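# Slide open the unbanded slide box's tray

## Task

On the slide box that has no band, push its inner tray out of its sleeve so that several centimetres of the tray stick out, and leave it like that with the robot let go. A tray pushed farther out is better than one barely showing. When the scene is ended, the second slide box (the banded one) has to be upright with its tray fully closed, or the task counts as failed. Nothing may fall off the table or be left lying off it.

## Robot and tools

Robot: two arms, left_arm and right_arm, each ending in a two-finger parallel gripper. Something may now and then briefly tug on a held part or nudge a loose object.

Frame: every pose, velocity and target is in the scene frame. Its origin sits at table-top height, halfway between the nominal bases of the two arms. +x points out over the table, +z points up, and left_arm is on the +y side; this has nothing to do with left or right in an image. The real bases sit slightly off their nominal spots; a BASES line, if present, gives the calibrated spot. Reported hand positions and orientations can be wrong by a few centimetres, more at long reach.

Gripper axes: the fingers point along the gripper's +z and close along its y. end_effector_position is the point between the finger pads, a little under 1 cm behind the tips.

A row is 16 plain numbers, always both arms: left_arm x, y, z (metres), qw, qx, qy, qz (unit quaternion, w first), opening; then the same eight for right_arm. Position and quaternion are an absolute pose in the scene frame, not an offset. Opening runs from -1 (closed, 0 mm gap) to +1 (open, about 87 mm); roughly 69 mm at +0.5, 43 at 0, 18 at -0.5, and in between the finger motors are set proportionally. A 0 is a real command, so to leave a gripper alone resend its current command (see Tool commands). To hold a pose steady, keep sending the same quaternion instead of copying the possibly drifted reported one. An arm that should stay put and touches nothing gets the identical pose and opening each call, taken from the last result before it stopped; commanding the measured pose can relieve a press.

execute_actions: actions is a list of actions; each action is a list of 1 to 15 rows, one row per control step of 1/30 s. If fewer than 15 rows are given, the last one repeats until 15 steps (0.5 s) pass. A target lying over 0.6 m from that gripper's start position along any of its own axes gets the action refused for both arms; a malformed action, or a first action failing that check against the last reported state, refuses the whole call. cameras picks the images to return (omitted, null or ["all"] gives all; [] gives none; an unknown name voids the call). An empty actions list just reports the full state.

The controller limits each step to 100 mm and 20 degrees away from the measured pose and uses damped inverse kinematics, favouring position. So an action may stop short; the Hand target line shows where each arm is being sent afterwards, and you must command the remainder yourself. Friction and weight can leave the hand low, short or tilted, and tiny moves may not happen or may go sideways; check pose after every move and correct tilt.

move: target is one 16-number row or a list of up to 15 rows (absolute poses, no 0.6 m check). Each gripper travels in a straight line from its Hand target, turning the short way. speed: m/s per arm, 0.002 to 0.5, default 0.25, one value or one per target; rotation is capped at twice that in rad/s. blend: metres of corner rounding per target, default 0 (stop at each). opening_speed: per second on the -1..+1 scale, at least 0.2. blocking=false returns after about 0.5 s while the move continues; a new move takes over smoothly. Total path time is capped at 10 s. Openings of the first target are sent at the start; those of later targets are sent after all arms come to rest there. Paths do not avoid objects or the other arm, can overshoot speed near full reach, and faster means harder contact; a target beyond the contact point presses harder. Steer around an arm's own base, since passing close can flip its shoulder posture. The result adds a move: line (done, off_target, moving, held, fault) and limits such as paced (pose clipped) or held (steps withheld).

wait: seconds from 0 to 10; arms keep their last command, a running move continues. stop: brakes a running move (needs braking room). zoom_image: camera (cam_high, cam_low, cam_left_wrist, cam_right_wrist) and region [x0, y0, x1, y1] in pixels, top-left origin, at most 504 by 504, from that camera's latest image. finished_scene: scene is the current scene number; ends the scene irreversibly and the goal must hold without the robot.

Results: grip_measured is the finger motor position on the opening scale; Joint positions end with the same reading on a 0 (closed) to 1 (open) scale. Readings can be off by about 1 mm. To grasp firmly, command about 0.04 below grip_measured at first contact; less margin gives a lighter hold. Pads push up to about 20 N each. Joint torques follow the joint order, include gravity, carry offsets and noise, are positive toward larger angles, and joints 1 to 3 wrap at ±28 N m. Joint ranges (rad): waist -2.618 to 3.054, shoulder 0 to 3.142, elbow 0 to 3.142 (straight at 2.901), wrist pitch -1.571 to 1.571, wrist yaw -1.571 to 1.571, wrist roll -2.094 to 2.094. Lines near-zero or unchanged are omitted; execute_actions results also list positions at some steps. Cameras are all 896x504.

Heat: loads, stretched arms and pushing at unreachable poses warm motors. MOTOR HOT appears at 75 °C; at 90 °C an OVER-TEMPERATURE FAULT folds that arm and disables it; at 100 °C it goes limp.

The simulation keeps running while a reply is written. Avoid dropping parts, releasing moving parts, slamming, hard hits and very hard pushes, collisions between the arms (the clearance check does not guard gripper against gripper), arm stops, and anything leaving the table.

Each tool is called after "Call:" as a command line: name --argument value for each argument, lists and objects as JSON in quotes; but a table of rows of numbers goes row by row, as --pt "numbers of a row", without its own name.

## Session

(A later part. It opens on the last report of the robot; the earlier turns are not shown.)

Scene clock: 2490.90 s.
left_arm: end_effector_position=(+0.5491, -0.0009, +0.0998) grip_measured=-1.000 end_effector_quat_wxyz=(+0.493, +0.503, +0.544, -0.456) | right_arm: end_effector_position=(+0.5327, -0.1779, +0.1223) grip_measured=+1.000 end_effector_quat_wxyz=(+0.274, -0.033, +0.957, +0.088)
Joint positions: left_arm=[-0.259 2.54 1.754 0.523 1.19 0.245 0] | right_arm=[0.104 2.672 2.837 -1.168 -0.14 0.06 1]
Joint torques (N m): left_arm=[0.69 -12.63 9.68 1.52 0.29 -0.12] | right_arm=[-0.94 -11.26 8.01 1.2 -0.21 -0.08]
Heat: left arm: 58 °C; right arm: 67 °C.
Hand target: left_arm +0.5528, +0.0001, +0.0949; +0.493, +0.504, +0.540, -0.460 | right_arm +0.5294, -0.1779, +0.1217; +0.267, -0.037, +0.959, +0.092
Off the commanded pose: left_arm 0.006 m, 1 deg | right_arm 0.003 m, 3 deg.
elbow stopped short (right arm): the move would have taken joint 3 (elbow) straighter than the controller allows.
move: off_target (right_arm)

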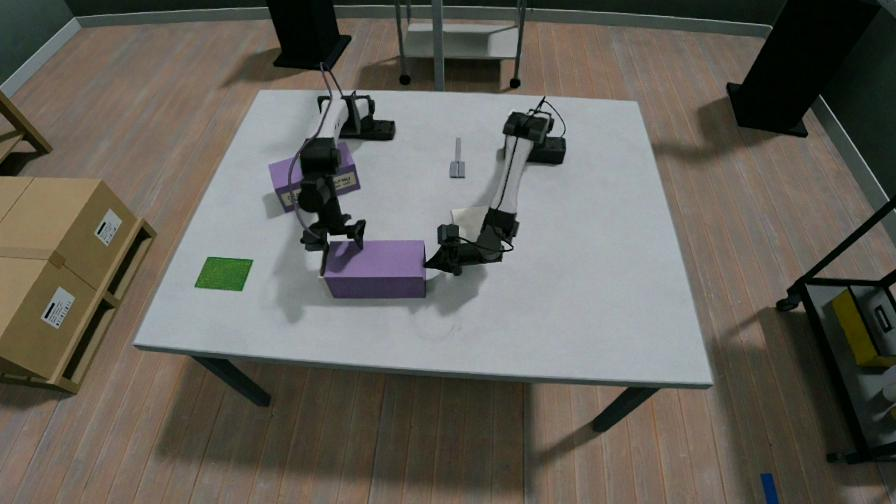

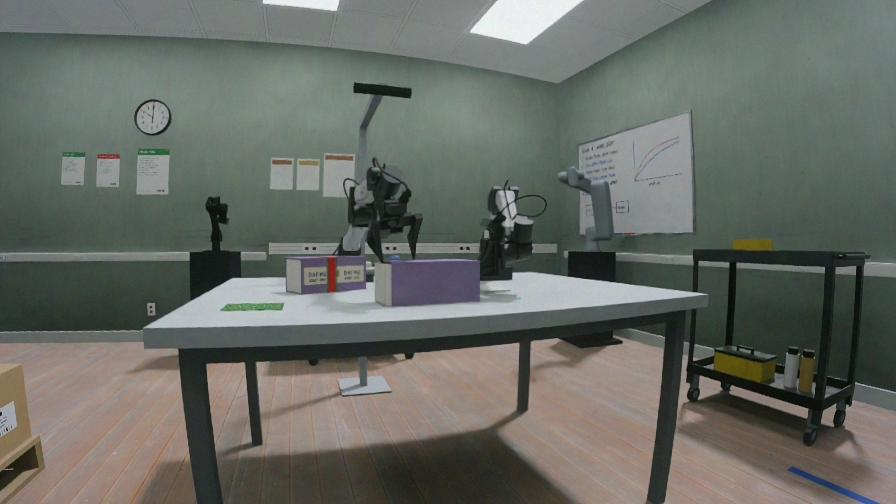

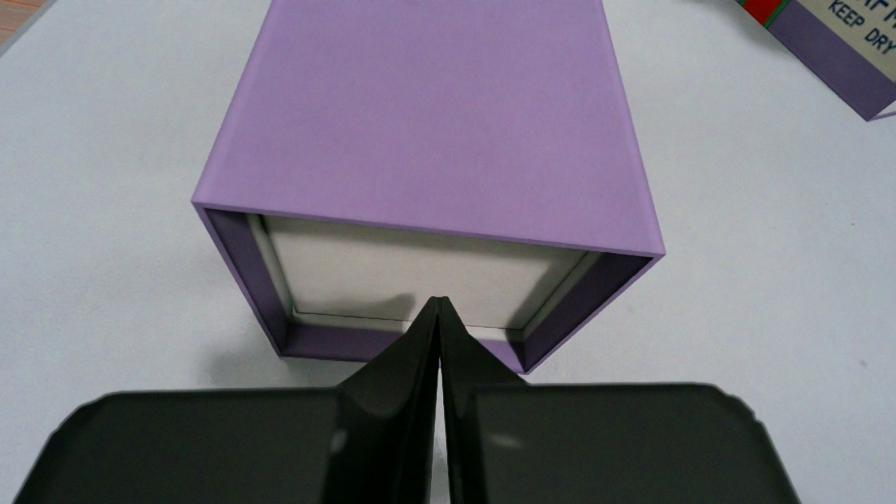

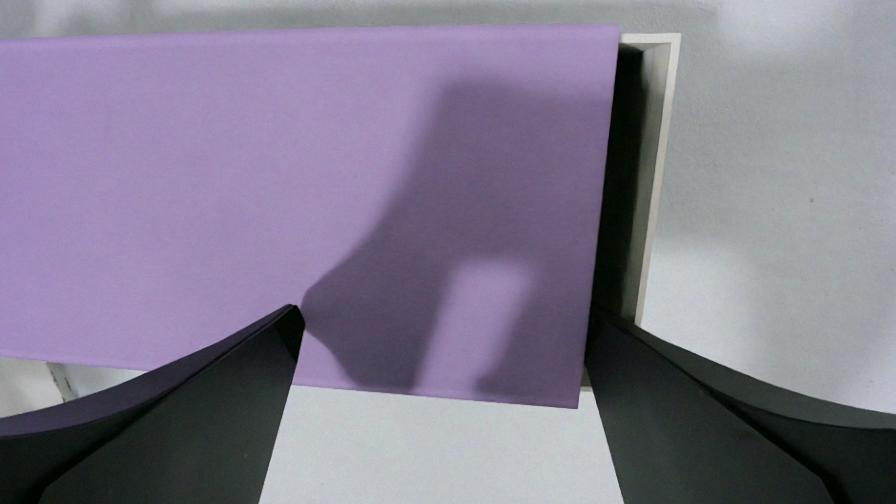

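Call:
move --pt "0.551 -0.020 0.092 0.494 0.504 0.540 -0.461 -1 0.527 -0.165 0.116 0.2529 -0.0385 0.9624 0.0914 1" --pt "0.543 -0.080 0.090 0.494 0.504 0.540 -0.461 -1 0.522 -0.132 0.112 0.2529 -0.0385 0.9624 0.0914 1" --speed 0.04 --blend 0.005

Call:
zoom_image --camera "cam_low" --region '[350, 220, 450, 320]'

Call:
zoom_image --camera "cam_high" --region '[290, 190, 450, 310]'

Scene clock: 2510.63 s.
left_arm: end_effector_position=(+0.5630, -0.0364, +0.0990) grip_measured=-1.000 end_effector_quat_wxyz=(+0.508, +0.484, +0.559, -0.441) | right_arm: end_effector_position=(+0.5334, -0.1779, +0.1214) grip_measured=+1.000 end_effector_quat_wxyz=(+0.274, +0.000, +0.959, +0.065)
Joint positions: left_arm=[-0.323 2.602 1.85 0.557 1.066 0.169 0] | right_arm=[0.121 2.672 2.837 -1.168 -0.069 0.125 1]
Joint torques (N m): left_arm=[-7.6 -12.21 10.41 1.64 0.17 -0.14] | right_arm=[4.82 -11.47 5.08 1.38 -0.42 -0.04]
Hand target: left_arm +0.5397, -0.0767, +0.0907; +0.494, +0.503, +0.540, -0.460 | right_arm +0.5207, -0.1337, +0.1124; +0.253, -0.038, +0.962, +0.091
Off the commanded pose: left_arm 0.049 m, 4 deg | right_arm 0.048 m, 6 deg.
move: off_target (left_arm, right_arm)

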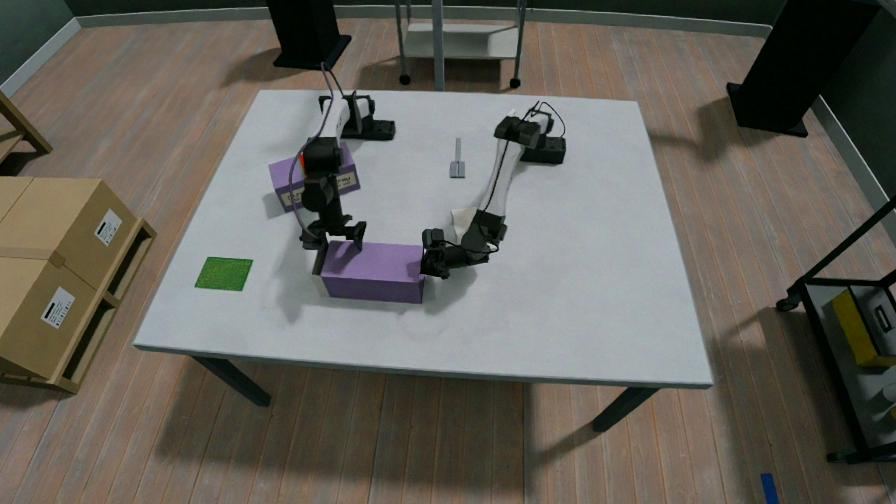

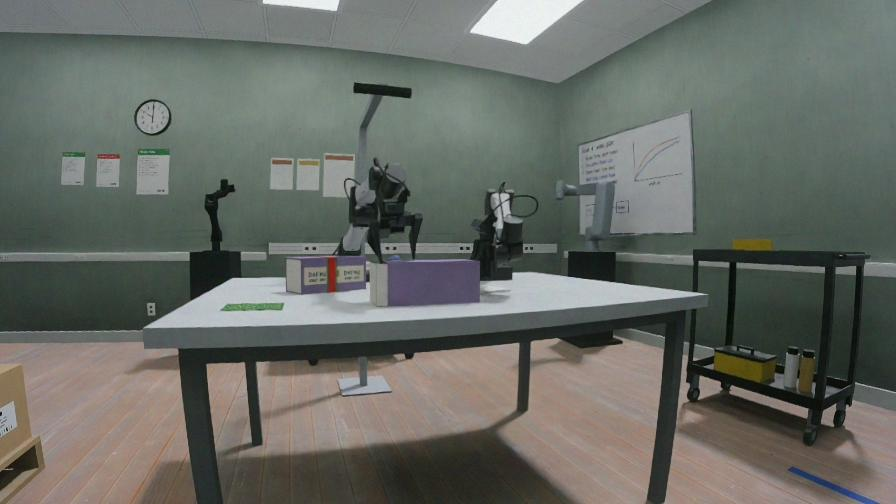

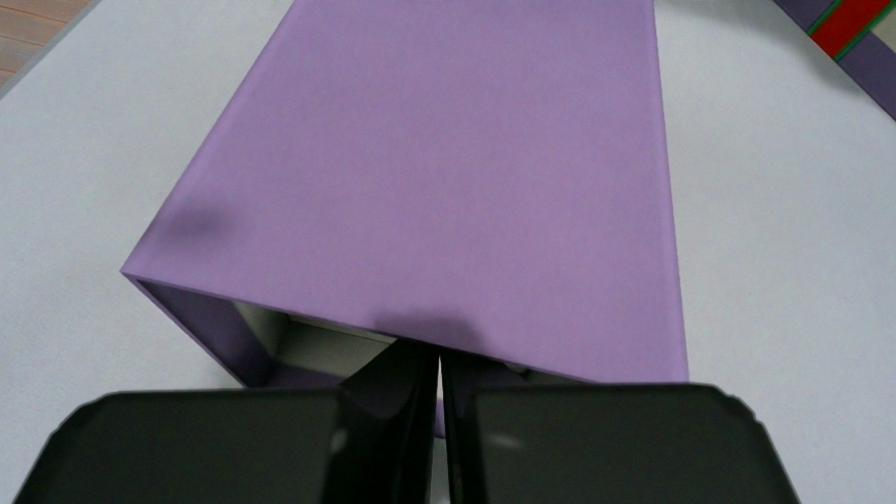

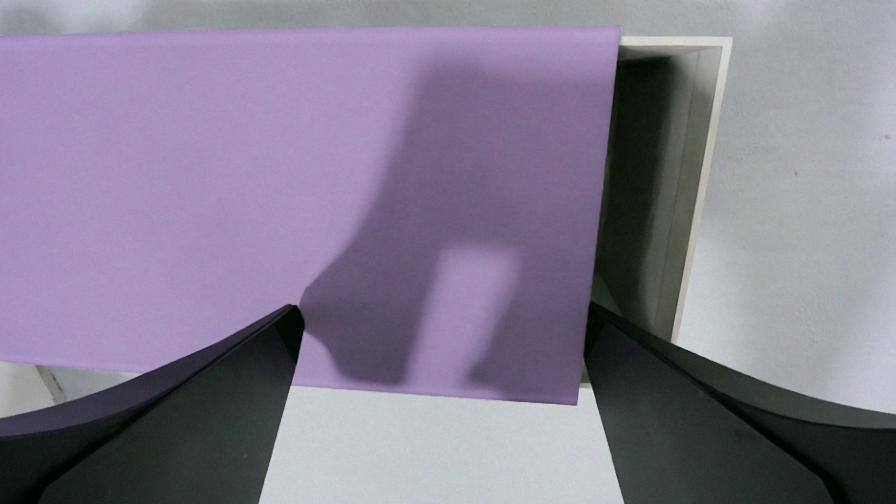

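Scaled by 5.040 from the camera's 896x504 image, which has a finer 1280x720 frame.

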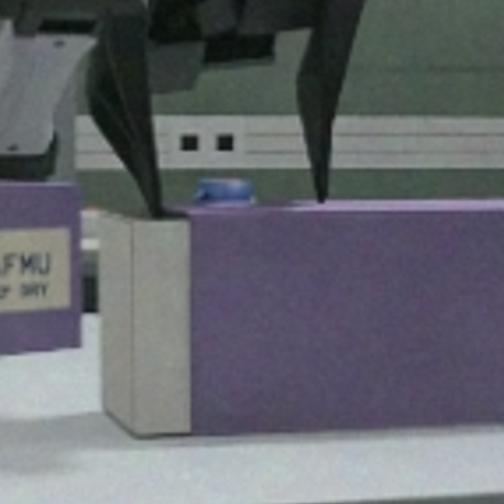

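Scaled by 3.150 from the camera's 896x504 image, which has a finer 1280x720 frame.

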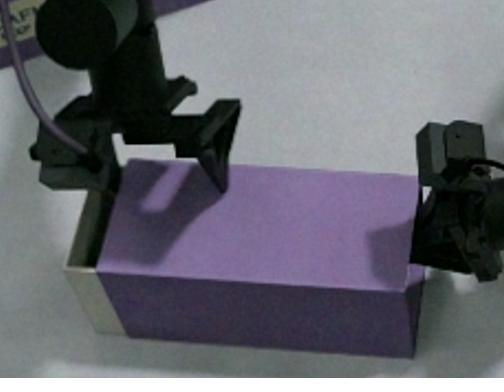

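Call:
move --pt "0.550 0.0 0.095 0.494 0.504 0.540 -0.461 -1 0.532 -0.180 0.130 0.2529 -0.0385 0.9624 0.0914 1" --pt "0.550 0.06 0.100 0.494 0.504 0.540 -0.461 -1 0.525 -0.182 0.170 0.2588 0.0169 0.9658 -0.0045 1" --pt "0.550 0.10 0.100 0.494 0.504 0.540 -0.461 -0.3 0.528 -0.247 0.165 0.2588 0.0169 0.9658 -0.0045 -0.5" --speed 0.1

Call:
zoom_image --camera "cam_low" --region '[350, 220, 450, 320]'

Call:
zoom_image --camera "cam_high" --region '[290, 190, 450, 310]'

Scene clock: 2541.83 s.
left_arm: end_effector_position=(+0.5497, +0.0991, +0.0717) grip_measured=-0.300 end_effector_quat_wxyz=(+0.482, +0.492, +0.555, -0.466) | right_arm: end_effector_position=(+0.5268, -0.2501, +0.1321) grip_measured=-0.500 end_effector_quat_wxyz=(+0.270, +0.022, +0.963, -0.010)
Joint positions: left_arm=[-0.068 2.529 1.687 0.315 1.368 0.474 0.35] | right_arm=[0.036 2.645 2.841 -1.222 0.042 0.053 0.25]
Joint torques (N m): left_arm=[0.35 -20.49 6.22 1.16 0.47 0.08] | right_arm=[-0.55 -15.8 7.54 1.4 -0.13 -0.03]
Hand target: left_arm +0.5501, +0.0997, +0.0993; +0.494, +0.503, +0.539, -0.461 | right_arm +0.5268, -0.2470, +0.1641; +0.299, +0.016, +0.954, -0.003
Off the commanded pose: left_arm 0.028 m, 3 deg | right_arm 0.033 m, 2 deg.
elbow stopped short (right arm): the move would have taken joint 3 (elbow) straighter than the controller allows.
move: off_target (left_arm, right_arm); target 3's new opening was sent with right_arm's hand 0.033 m and 2 deg from that target

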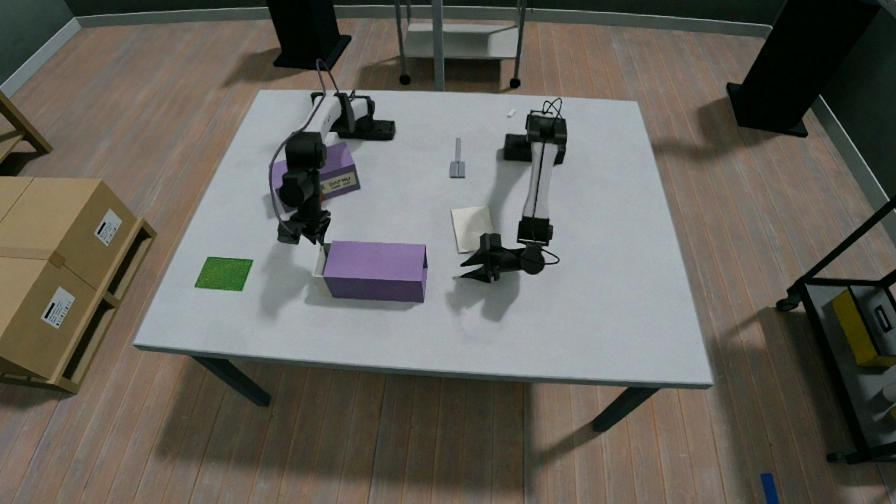

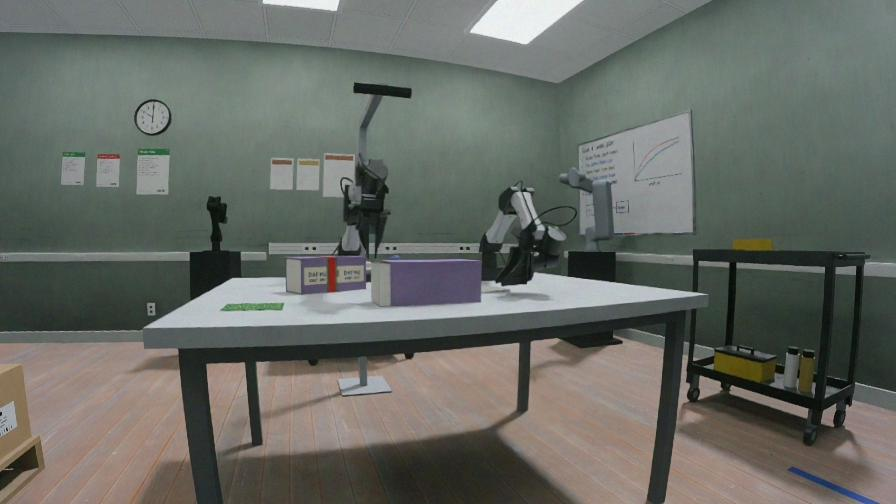

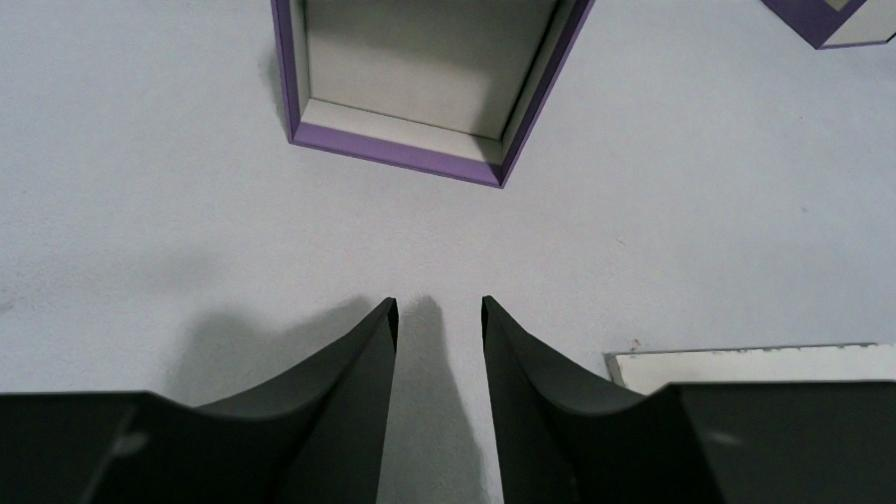

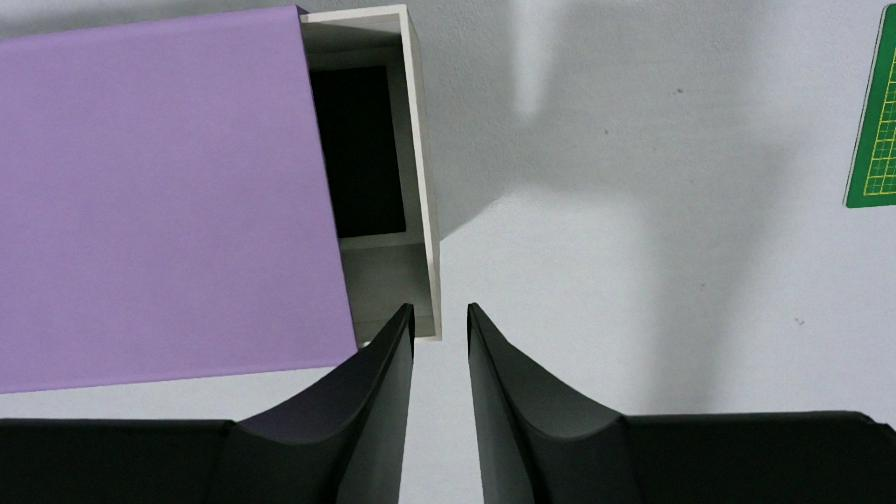

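Scaled by 5.040 from the camera's 896x504 image, which has a finer 1280x720 frame.

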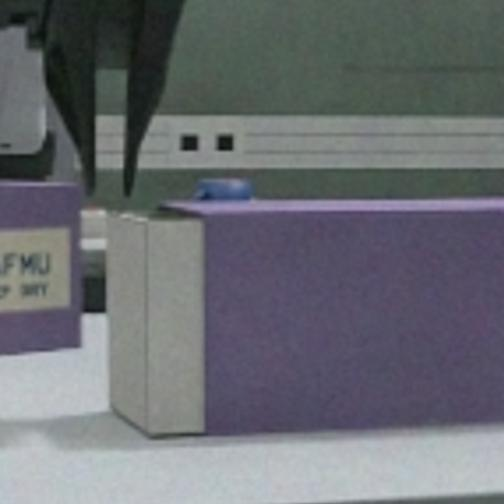

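Scaled by 3.150 from the camera's 896x504 image, which has a finer 1280x720 frame.

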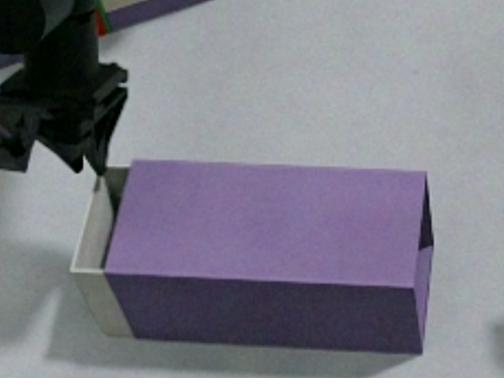

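Call:
move --pt "0.550 0.10 0.100 0.494 0.504 0.540 -0.461 -0.3 0.533 -0.2445 0.140 0.3006 -0.0200 0.9535 0.0063 -0.5" --speed 0.06 --cameras '["cam_right_wrist","cam_low"]'

Call:
zoom_image --camera "cam_low" --region '[350, 220, 450, 320]'

Call:
zoom_image --camera "cam_right_wrist" --region '[320, 180, 560, 420]'

Scene clock: 2562.50 s.
left_arm: end_effector_position=(+0.5496, +0.0991, +0.0716) grip_measured=-0.300 end_effector_quat_wxyz=(+0.482, +0.493, +0.555, -0.466) | right_arm: end_effector_position=(+0.5293, -0.2455, +0.1119) grip_measured=-0.500 end_effector_quat_wxyz=(+0.270, -0.016, +0.963, +0.001)
Joint positions: left_arm=[-0.068 2.529 1.687 0.313 1.368 0.476 0.35] | right_arm=[0.036 2.555 2.58 -1.05 0 -0.014 0.25]
Joint torques (N m): left_arm=[0.35 -20.6 6.2 1.13 0.43 0.09] | right_arm=[-0.84 -16.51 4.81 1.77 -0.15 -0.03]
Heat: left arm: 69 °C; right arm: 71 °C.
Hand target: left_arm +0.5500, +0.0997, +0.0993; +0.494, +0.503, +0.539, -0.461 | right_arm +0.5325, -0.2445, +0.1399; +0.299, -0.020, +0.954, +0.006
Off the commanded pose: left_arm 0.028 m, 3 deg | right_arm 0.028 m, 4 deg.
move: off_target (left_arm, right_arm)
Images, in order: cam_low, cam_right_wrist.

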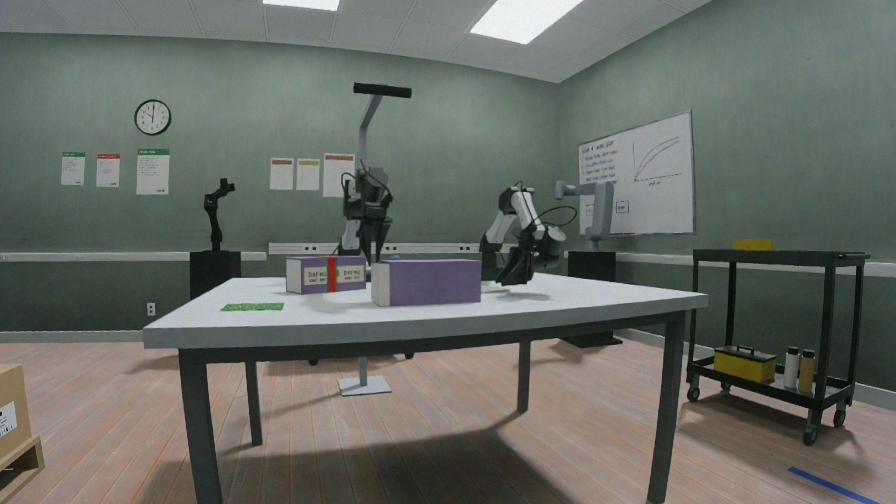

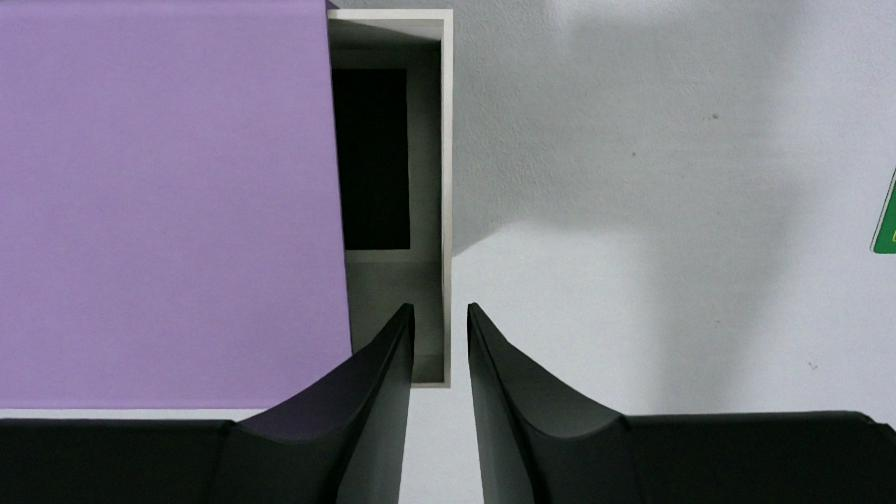

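Scaled by 5.040 from the camera's 896x504 image, which has a finer 1280x720 frame.

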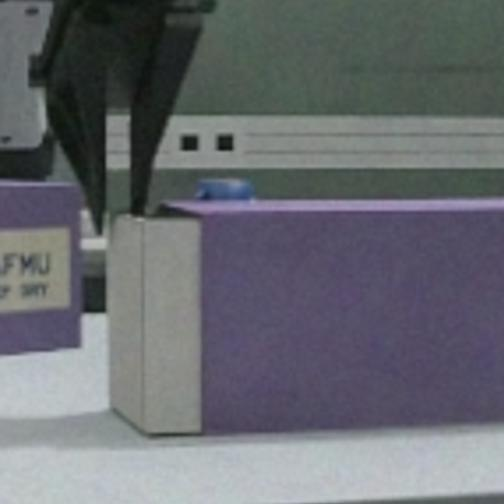

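Scaled by 2.100 from the camera's 896x504 image, which has a finer 1280x720 frame.

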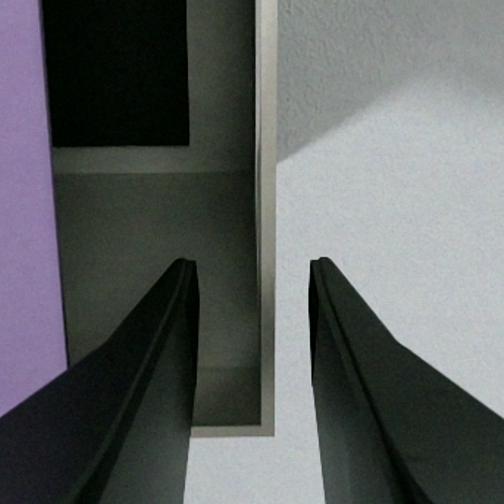

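Call:
move --pt "0.542 0.055 0.095 0.4301 0.5692 0.4777 -0.5125 -0.3 0.533 -0.2445 0.134 0.3006 -0.0200 0.9535 0.0063 -0.5" --pt "0.535 0.040 0.095 0.4301 0.5692 0.4777 -0.5125 -0.3 0.533 -0.2445 0.134 0.3006 -0.0200 0.9535 0.0063 -0.5" --speed 0.08 --cameras '["cam_left_wrist","cam_right_wrist"]'

Scene clock: 2590.57 s.
left_arm: end_effector_position=(+0.5330, +0.0402, +0.1054) grip_measured=-0.300 end_effector_quat_wxyz=(+0.445, +0.563, +0.476, -0.508) | right_arm: end_effector_position=(+0.5295, -0.2454, +0.1066) grip_measured=-0.500 end_effector_quat_wxyz=(+0.271, -0.017, +0.962, +0.001)
Joint positions: left_arm=[-0.175 2.64 2.154 -0.514 1.466 1.015 0.35] | right_arm=[0.036 2.535 2.52 -1.007 0 -0.015 0.25]
Joint torques (N m): left_arm=[0.02 -13.03 9.85 0.64 0.48 0.06] | right_arm=[-0.85 -16.39 4.86 1.76 -0.15 -0.03]
Heat: left arm: 74 °C; right arm: 78 °C. Fold the left arm in close to its base, or ease its load, before you think long. Fold the right arm in close to its base, or ease its load, before you think long.
Hand target: left_arm +0.5345, +0.0399, +0.0951; +0.440, +0.561, +0.481, -0.511 | right_arm +0.5326, -0.2445, +0.1339; +0.300, -0.020, +0.954, +0.006
Off the commanded pose: left_arm 0.011 m, 2 deg | right_arm 0.028 m, 4 deg.
MOTOR HOT: joint 2 (shoulder) of the left arm reports 74 °C; the controller's stop level is 90 °C. To cool a motor, set the load down, stop pushing, or move to a pose that needs little force.
MOTOR HOT: joint 2 (shoulder) of the right arm reports 78 °C; the controller's stop level is 90 °C. To cool a motor, set the load down, stop pushing, or move to a pose that needs little force.
move: off_target (left_arm, right_arm)
Images, in order: cam_left_wrist, cam_right_wrist.

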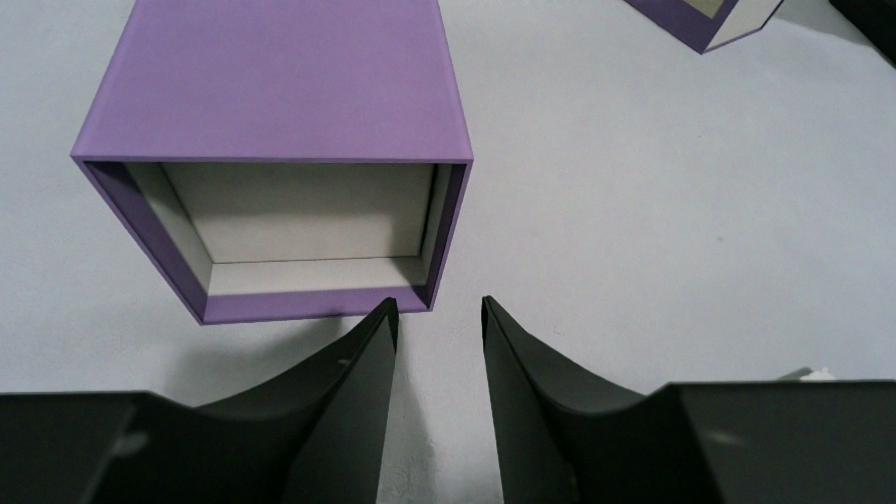

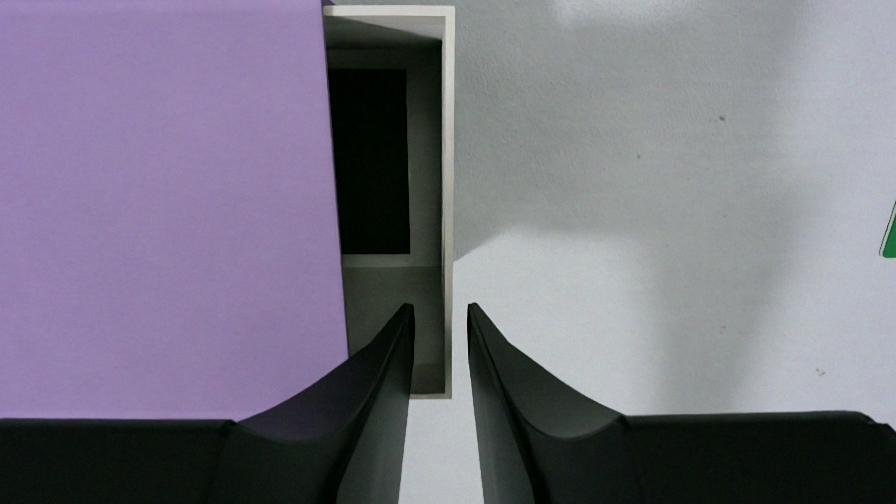

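Call:
move --pt "0.535 0.09 0.11 0.4301 0.5692 0.4777 -0.5125 -0.3 0.528 -0.2445 0.19 0.3006 -0.0200 0.9535 0.0063 -0.5" --pt "0.42 0.20 0.22 0.467 0.30 0.76 -0.25 -0.3 0.38 -0.28 0.25 0.342 0.0 0.940 0.0 -0.5" --pt "0.27 0.30 0.26 0.383 0.0 0.924 0.0 -0.3 0.25 -0.32 0.26 0.383 0 0.924 0 -0.5" --speed 0.25 --blend 0.03

Call:
wait --seconds 10 --cameras '[]'

Call:
wait --seconds 10

Call:
zoom_image --camera "cam_high" --region '[240, 110, 480, 310]'

Scene clock: 2612.63 s.
Heat: left arm: 67 °C; right arm: 81 °C. Fold the right arm in close to its base, or ease its load, before you think long.
Off the commanded pose: left_arm 0.009 m, 1 deg | right_arm 0.006 m, 1 deg.
MOTOR HOT: still on. Joint 2 (shoulder) of the right arm reports 81 °C.
MOTOR HOT: cleared for the motors of the left arm.
move: done; blend cut to 0.0282 m at target 1

Scene clock: 2622.63 s.
Heat: left arm: 61 °C; right arm: 71 °C.
Tool commands: left_gripper/opening=-0.3 right_gripper/opening=-0.5
Off the commanded pose: left_arm 0.009 m, 1 deg | right_arm 0.006 m, 1 deg.
MOTOR HOT: cleared for the motors of the right arm.
wait: 10.00 s; at rest by 0.17 s

Scene clock: 2632.63 s.
left_arm: end_effector_position=(+0.2713, +0.3005, +0.2509) grip_measured=-0.300 end_effector_quat_wxyz=(+0.377, +0.001, +0.926, -0.001) | right_arm: end_effector_position=(+0.2545, -0.3216, +0.2630) grip_measured=-0.500 end_effector_quat_wxyz=(+0.386, +0.002, +0.922, -0.005)
Joint positions: left_arm=[-0.098 0.917 1.042 -0.927 -0.088 -0.092 0.35] | right_arm=[-0.282 1.213 1.325 -0.91 -0.201 -0.212 0.25]
Joint torques (N m): left_arm=[-0.65 -1.57 10.09 1.24 -0.04 -0.08] | right_arm=[-1.11 -4.14 4.77 1.77 -0.23 -0.03]
Heat: left arm: 57 °C; right arm: 65 °C.
Hand target: left_arm +0.2700, +0.3001, +0.2599; +0.383, +0.000, +0.924, +0.000 | right_arm +0.2501, -0.3200, +0.2600; +0.383, +0.000, +0.924, +0.000
Tool commands: left_gripper/opening=-0.3 right_gripper/opening=-0.5
Off the commanded pose: left_arm 0.009 m, 1 deg | right_arm 0.006 m, 1 deg.
wait: 10.00 s; at rest by 0.17 s

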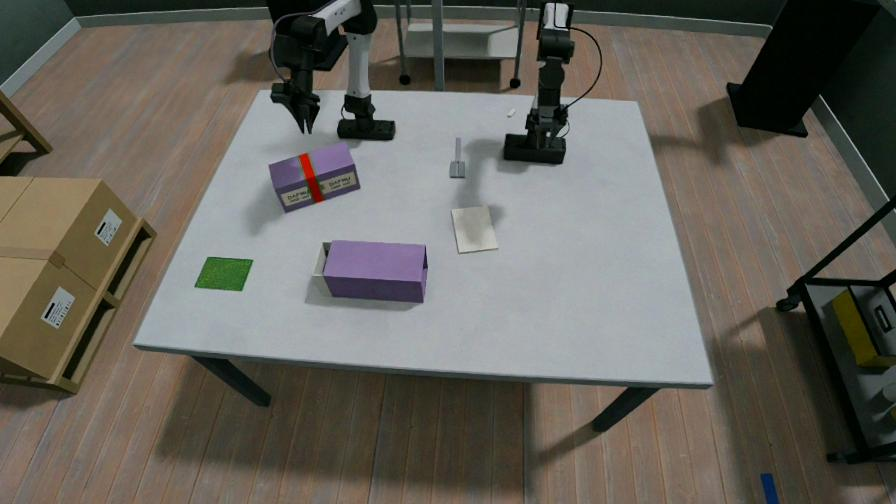

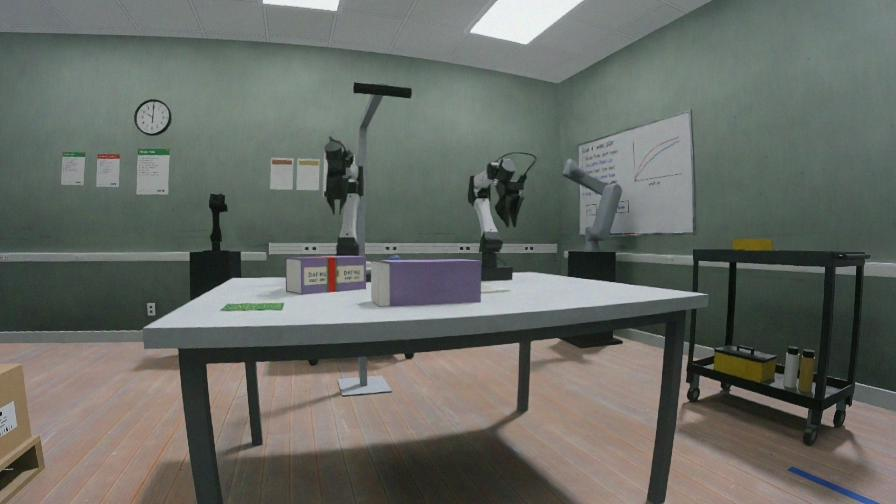

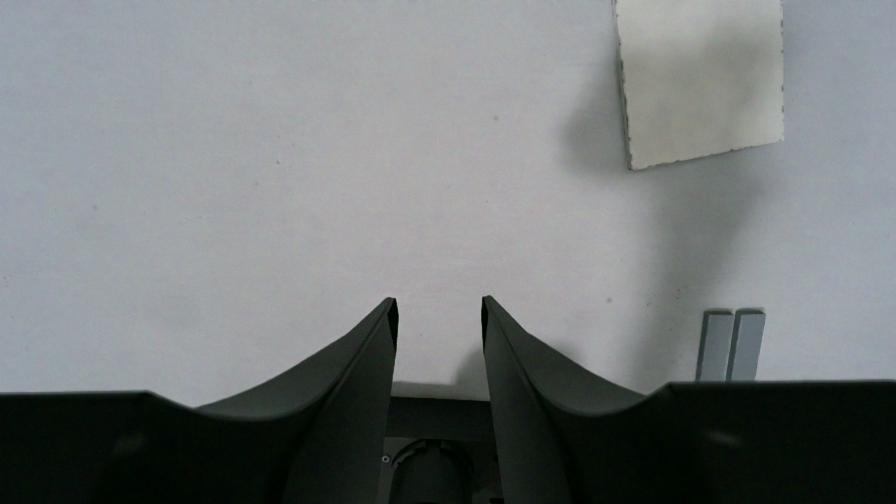

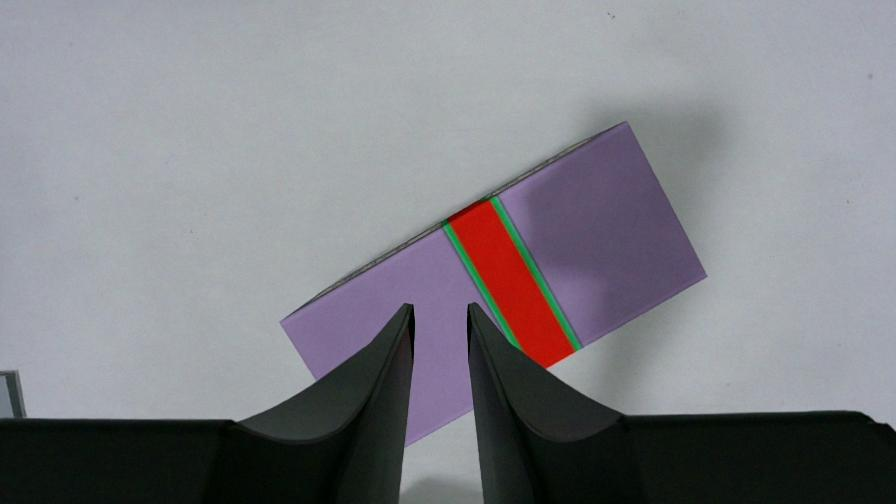

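Scaled by 2.100 from the camera's 896x504 image, which has a finer 1280x720 frame.

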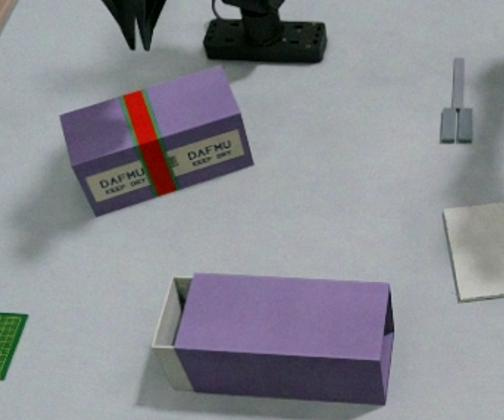

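Call:
move --pt "0.42 0.20 0.22 0.467 0.30 0.76 -0.25 -0.3 0.38 -0.28 0.25 0.342 0.0 0.940 0.0 -0.5" --pt "0.536 0.09 0.105 0.4477 0.5522 0.4972 -0.4972 -0.3 0.530 -0.2445 0.19 0.3006 -0.0200 0.9535 0.0063 -0.5" --pt "0.534 0.040 0.098 0.4477 0.5522 0.4972 -0.4972 -0.3 0.533 -0.2445 0.136 0.3006 -0.0200 0.9535 0.0063 -0.5" --speed 0.2 --blend '[0.04,0.02,0]' --cameras '["cam_left_wrist","cam_right_wrist"]'

Scene clock: 2663.57 s.
left_arm: end_effector_position=(+0.5282, +0.0377, +0.1067) grip_measured=-0.300 end_effector_quat_wxyz=(+0.451, +0.556, +0.490, -0.497) | right_arm: end_effector_position=(+0.5295, -0.2455, +0.1119) grip_measured=-0.500 end_effector_quat_wxyz=(+0.273, -0.022, +0.962, +0.012)
Joint positions: left_arm=[-0.184 2.537 1.923 -0.148 1.427 0.772 0.35] | right_arm=[0.029 2.535 2.54 -1.022 -0.028 -0.025 0.25]
Joint torques (N m): left_arm=[0.83 -12.78 9.68 1.02 0.39 -0.14] | right_arm=[-0.24 -15.83 4.83 1.77 0.08 0.11]
Heat: left arm: 50 °C; right arm: 55 °C.
Hand target: left_arm +0.5336, +0.0402, +0.0980; +0.449, +0.552, +0.498, -0.497 | right_arm +0.5326, -0.2445, +0.1358; +0.299, -0.020, +0.954, +0.007
Off the commanded pose: left_arm 0.011 m, 1 deg | right_arm 0.024 m, 3 deg.
move: off_target (left_arm, right_arm)
Images, in order: cam_left_wrist, cam_right_wrist.

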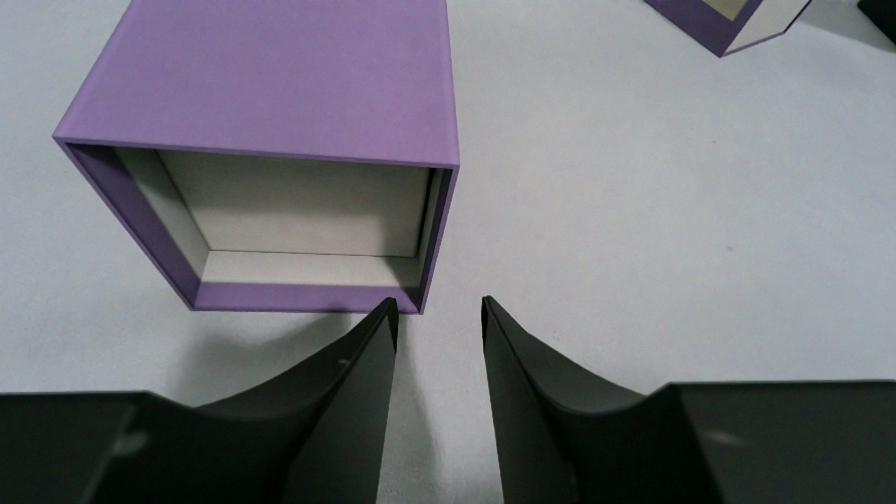

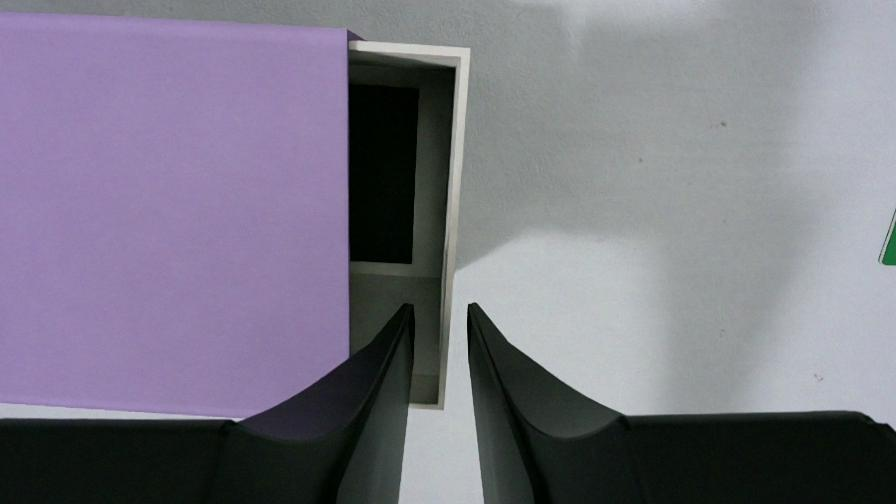

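Call:
move --pt "0.5375 0.036 0.094 0.4477 0.5522 0.4972 -0.4972 -0.3 0.533 -0.2445 0.136 0.3006 -0.0200 0.9535 0.0063 -0.5" --pt "0.5345 -0.0125 0.090 0.4477 0.5522 0.4972 -0.4972 -0.3 0.533 -0.2445 0.134 0.3006 -0.0200 0.9535 0.0063 -0.5" --speed 0.06 --cameras '["cam_left_wrist","cam_right_wrist","cam_high"]'

Scene clock: 2675.63 s.
left_arm: end_effector_position=(+0.5340, -0.0107, +0.1043) grip_measured=-0.300 end_effector_quat_wxyz=(+0.453, +0.556, +0.490, -0.495) | right_arm: end_effector_position=(+0.5294, -0.2456, +0.1066) grip_measured=-0.500 end_effector_quat_wxyz=(+0.271, -0.022, +0.962, +0.011)
Joint positions: left_arm=[-0.269 2.592 1.946 0.168 1.354 0.487 0.35] | right_arm=[0.029 2.535 2.52 -1.007 -0.027 -0.025 0.25]
Joint torques (N m): left_arm=[-0.18 -13.33 7.6 1.37 0.22 -0.07] | right_arm=[-0.25 -16.38 4.86 1.76 0.08 0.11]
Heat: left arm: 51 °C; right arm: 65 °C.
Hand target: left_arm +0.5340, -0.0123, +0.0901; +0.447, +0.552, +0.497, -0.497 | right_arm +0.5325, -0.2445, +0.1338; +0.299, -0.020, +0.954, +0.007
Off the commanded pose: left_arm 0.014 m, 1 deg | right_arm 0.028 m, 4 deg.
move: off_target (left_arm, right_arm)
Images, in order: cam_high, cam_left_wrist, cam_right_wrist.

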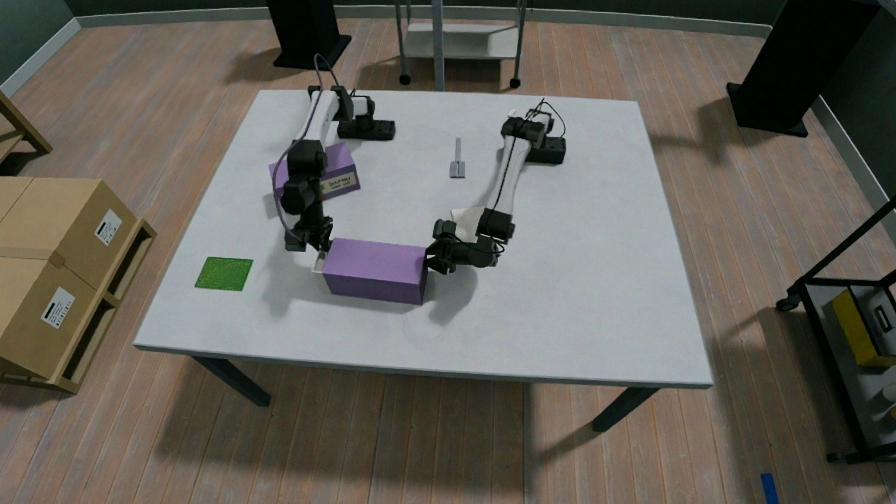

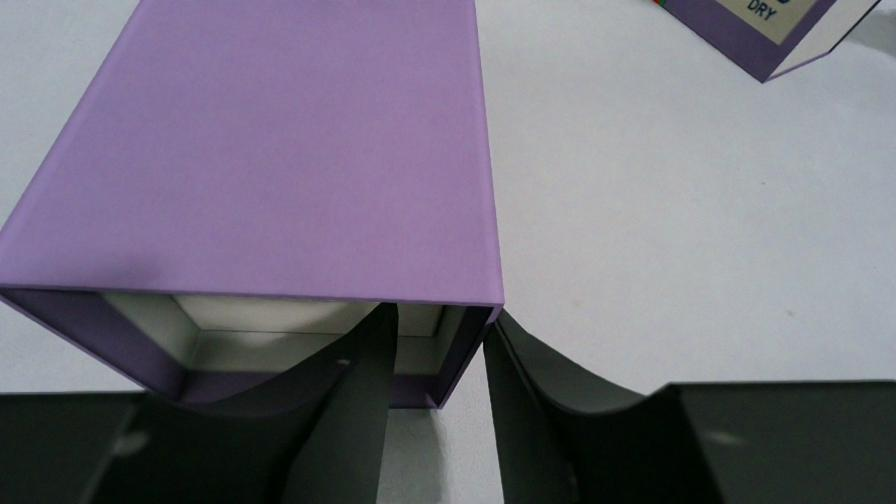

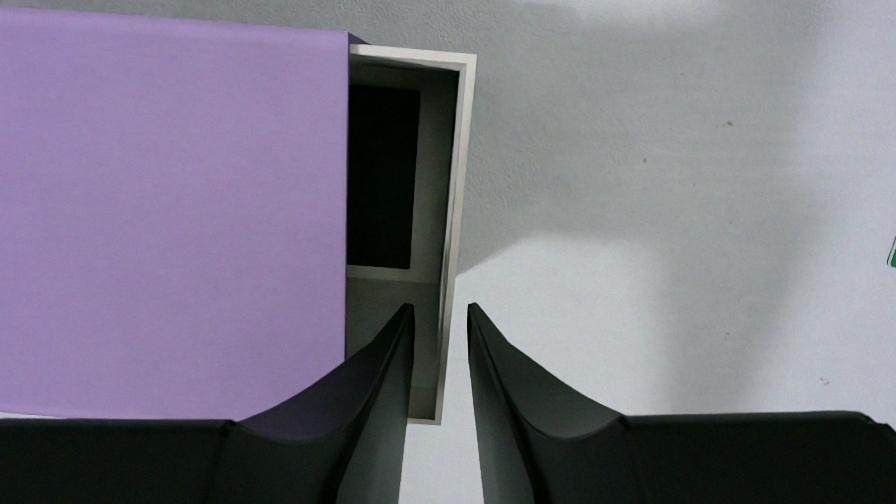

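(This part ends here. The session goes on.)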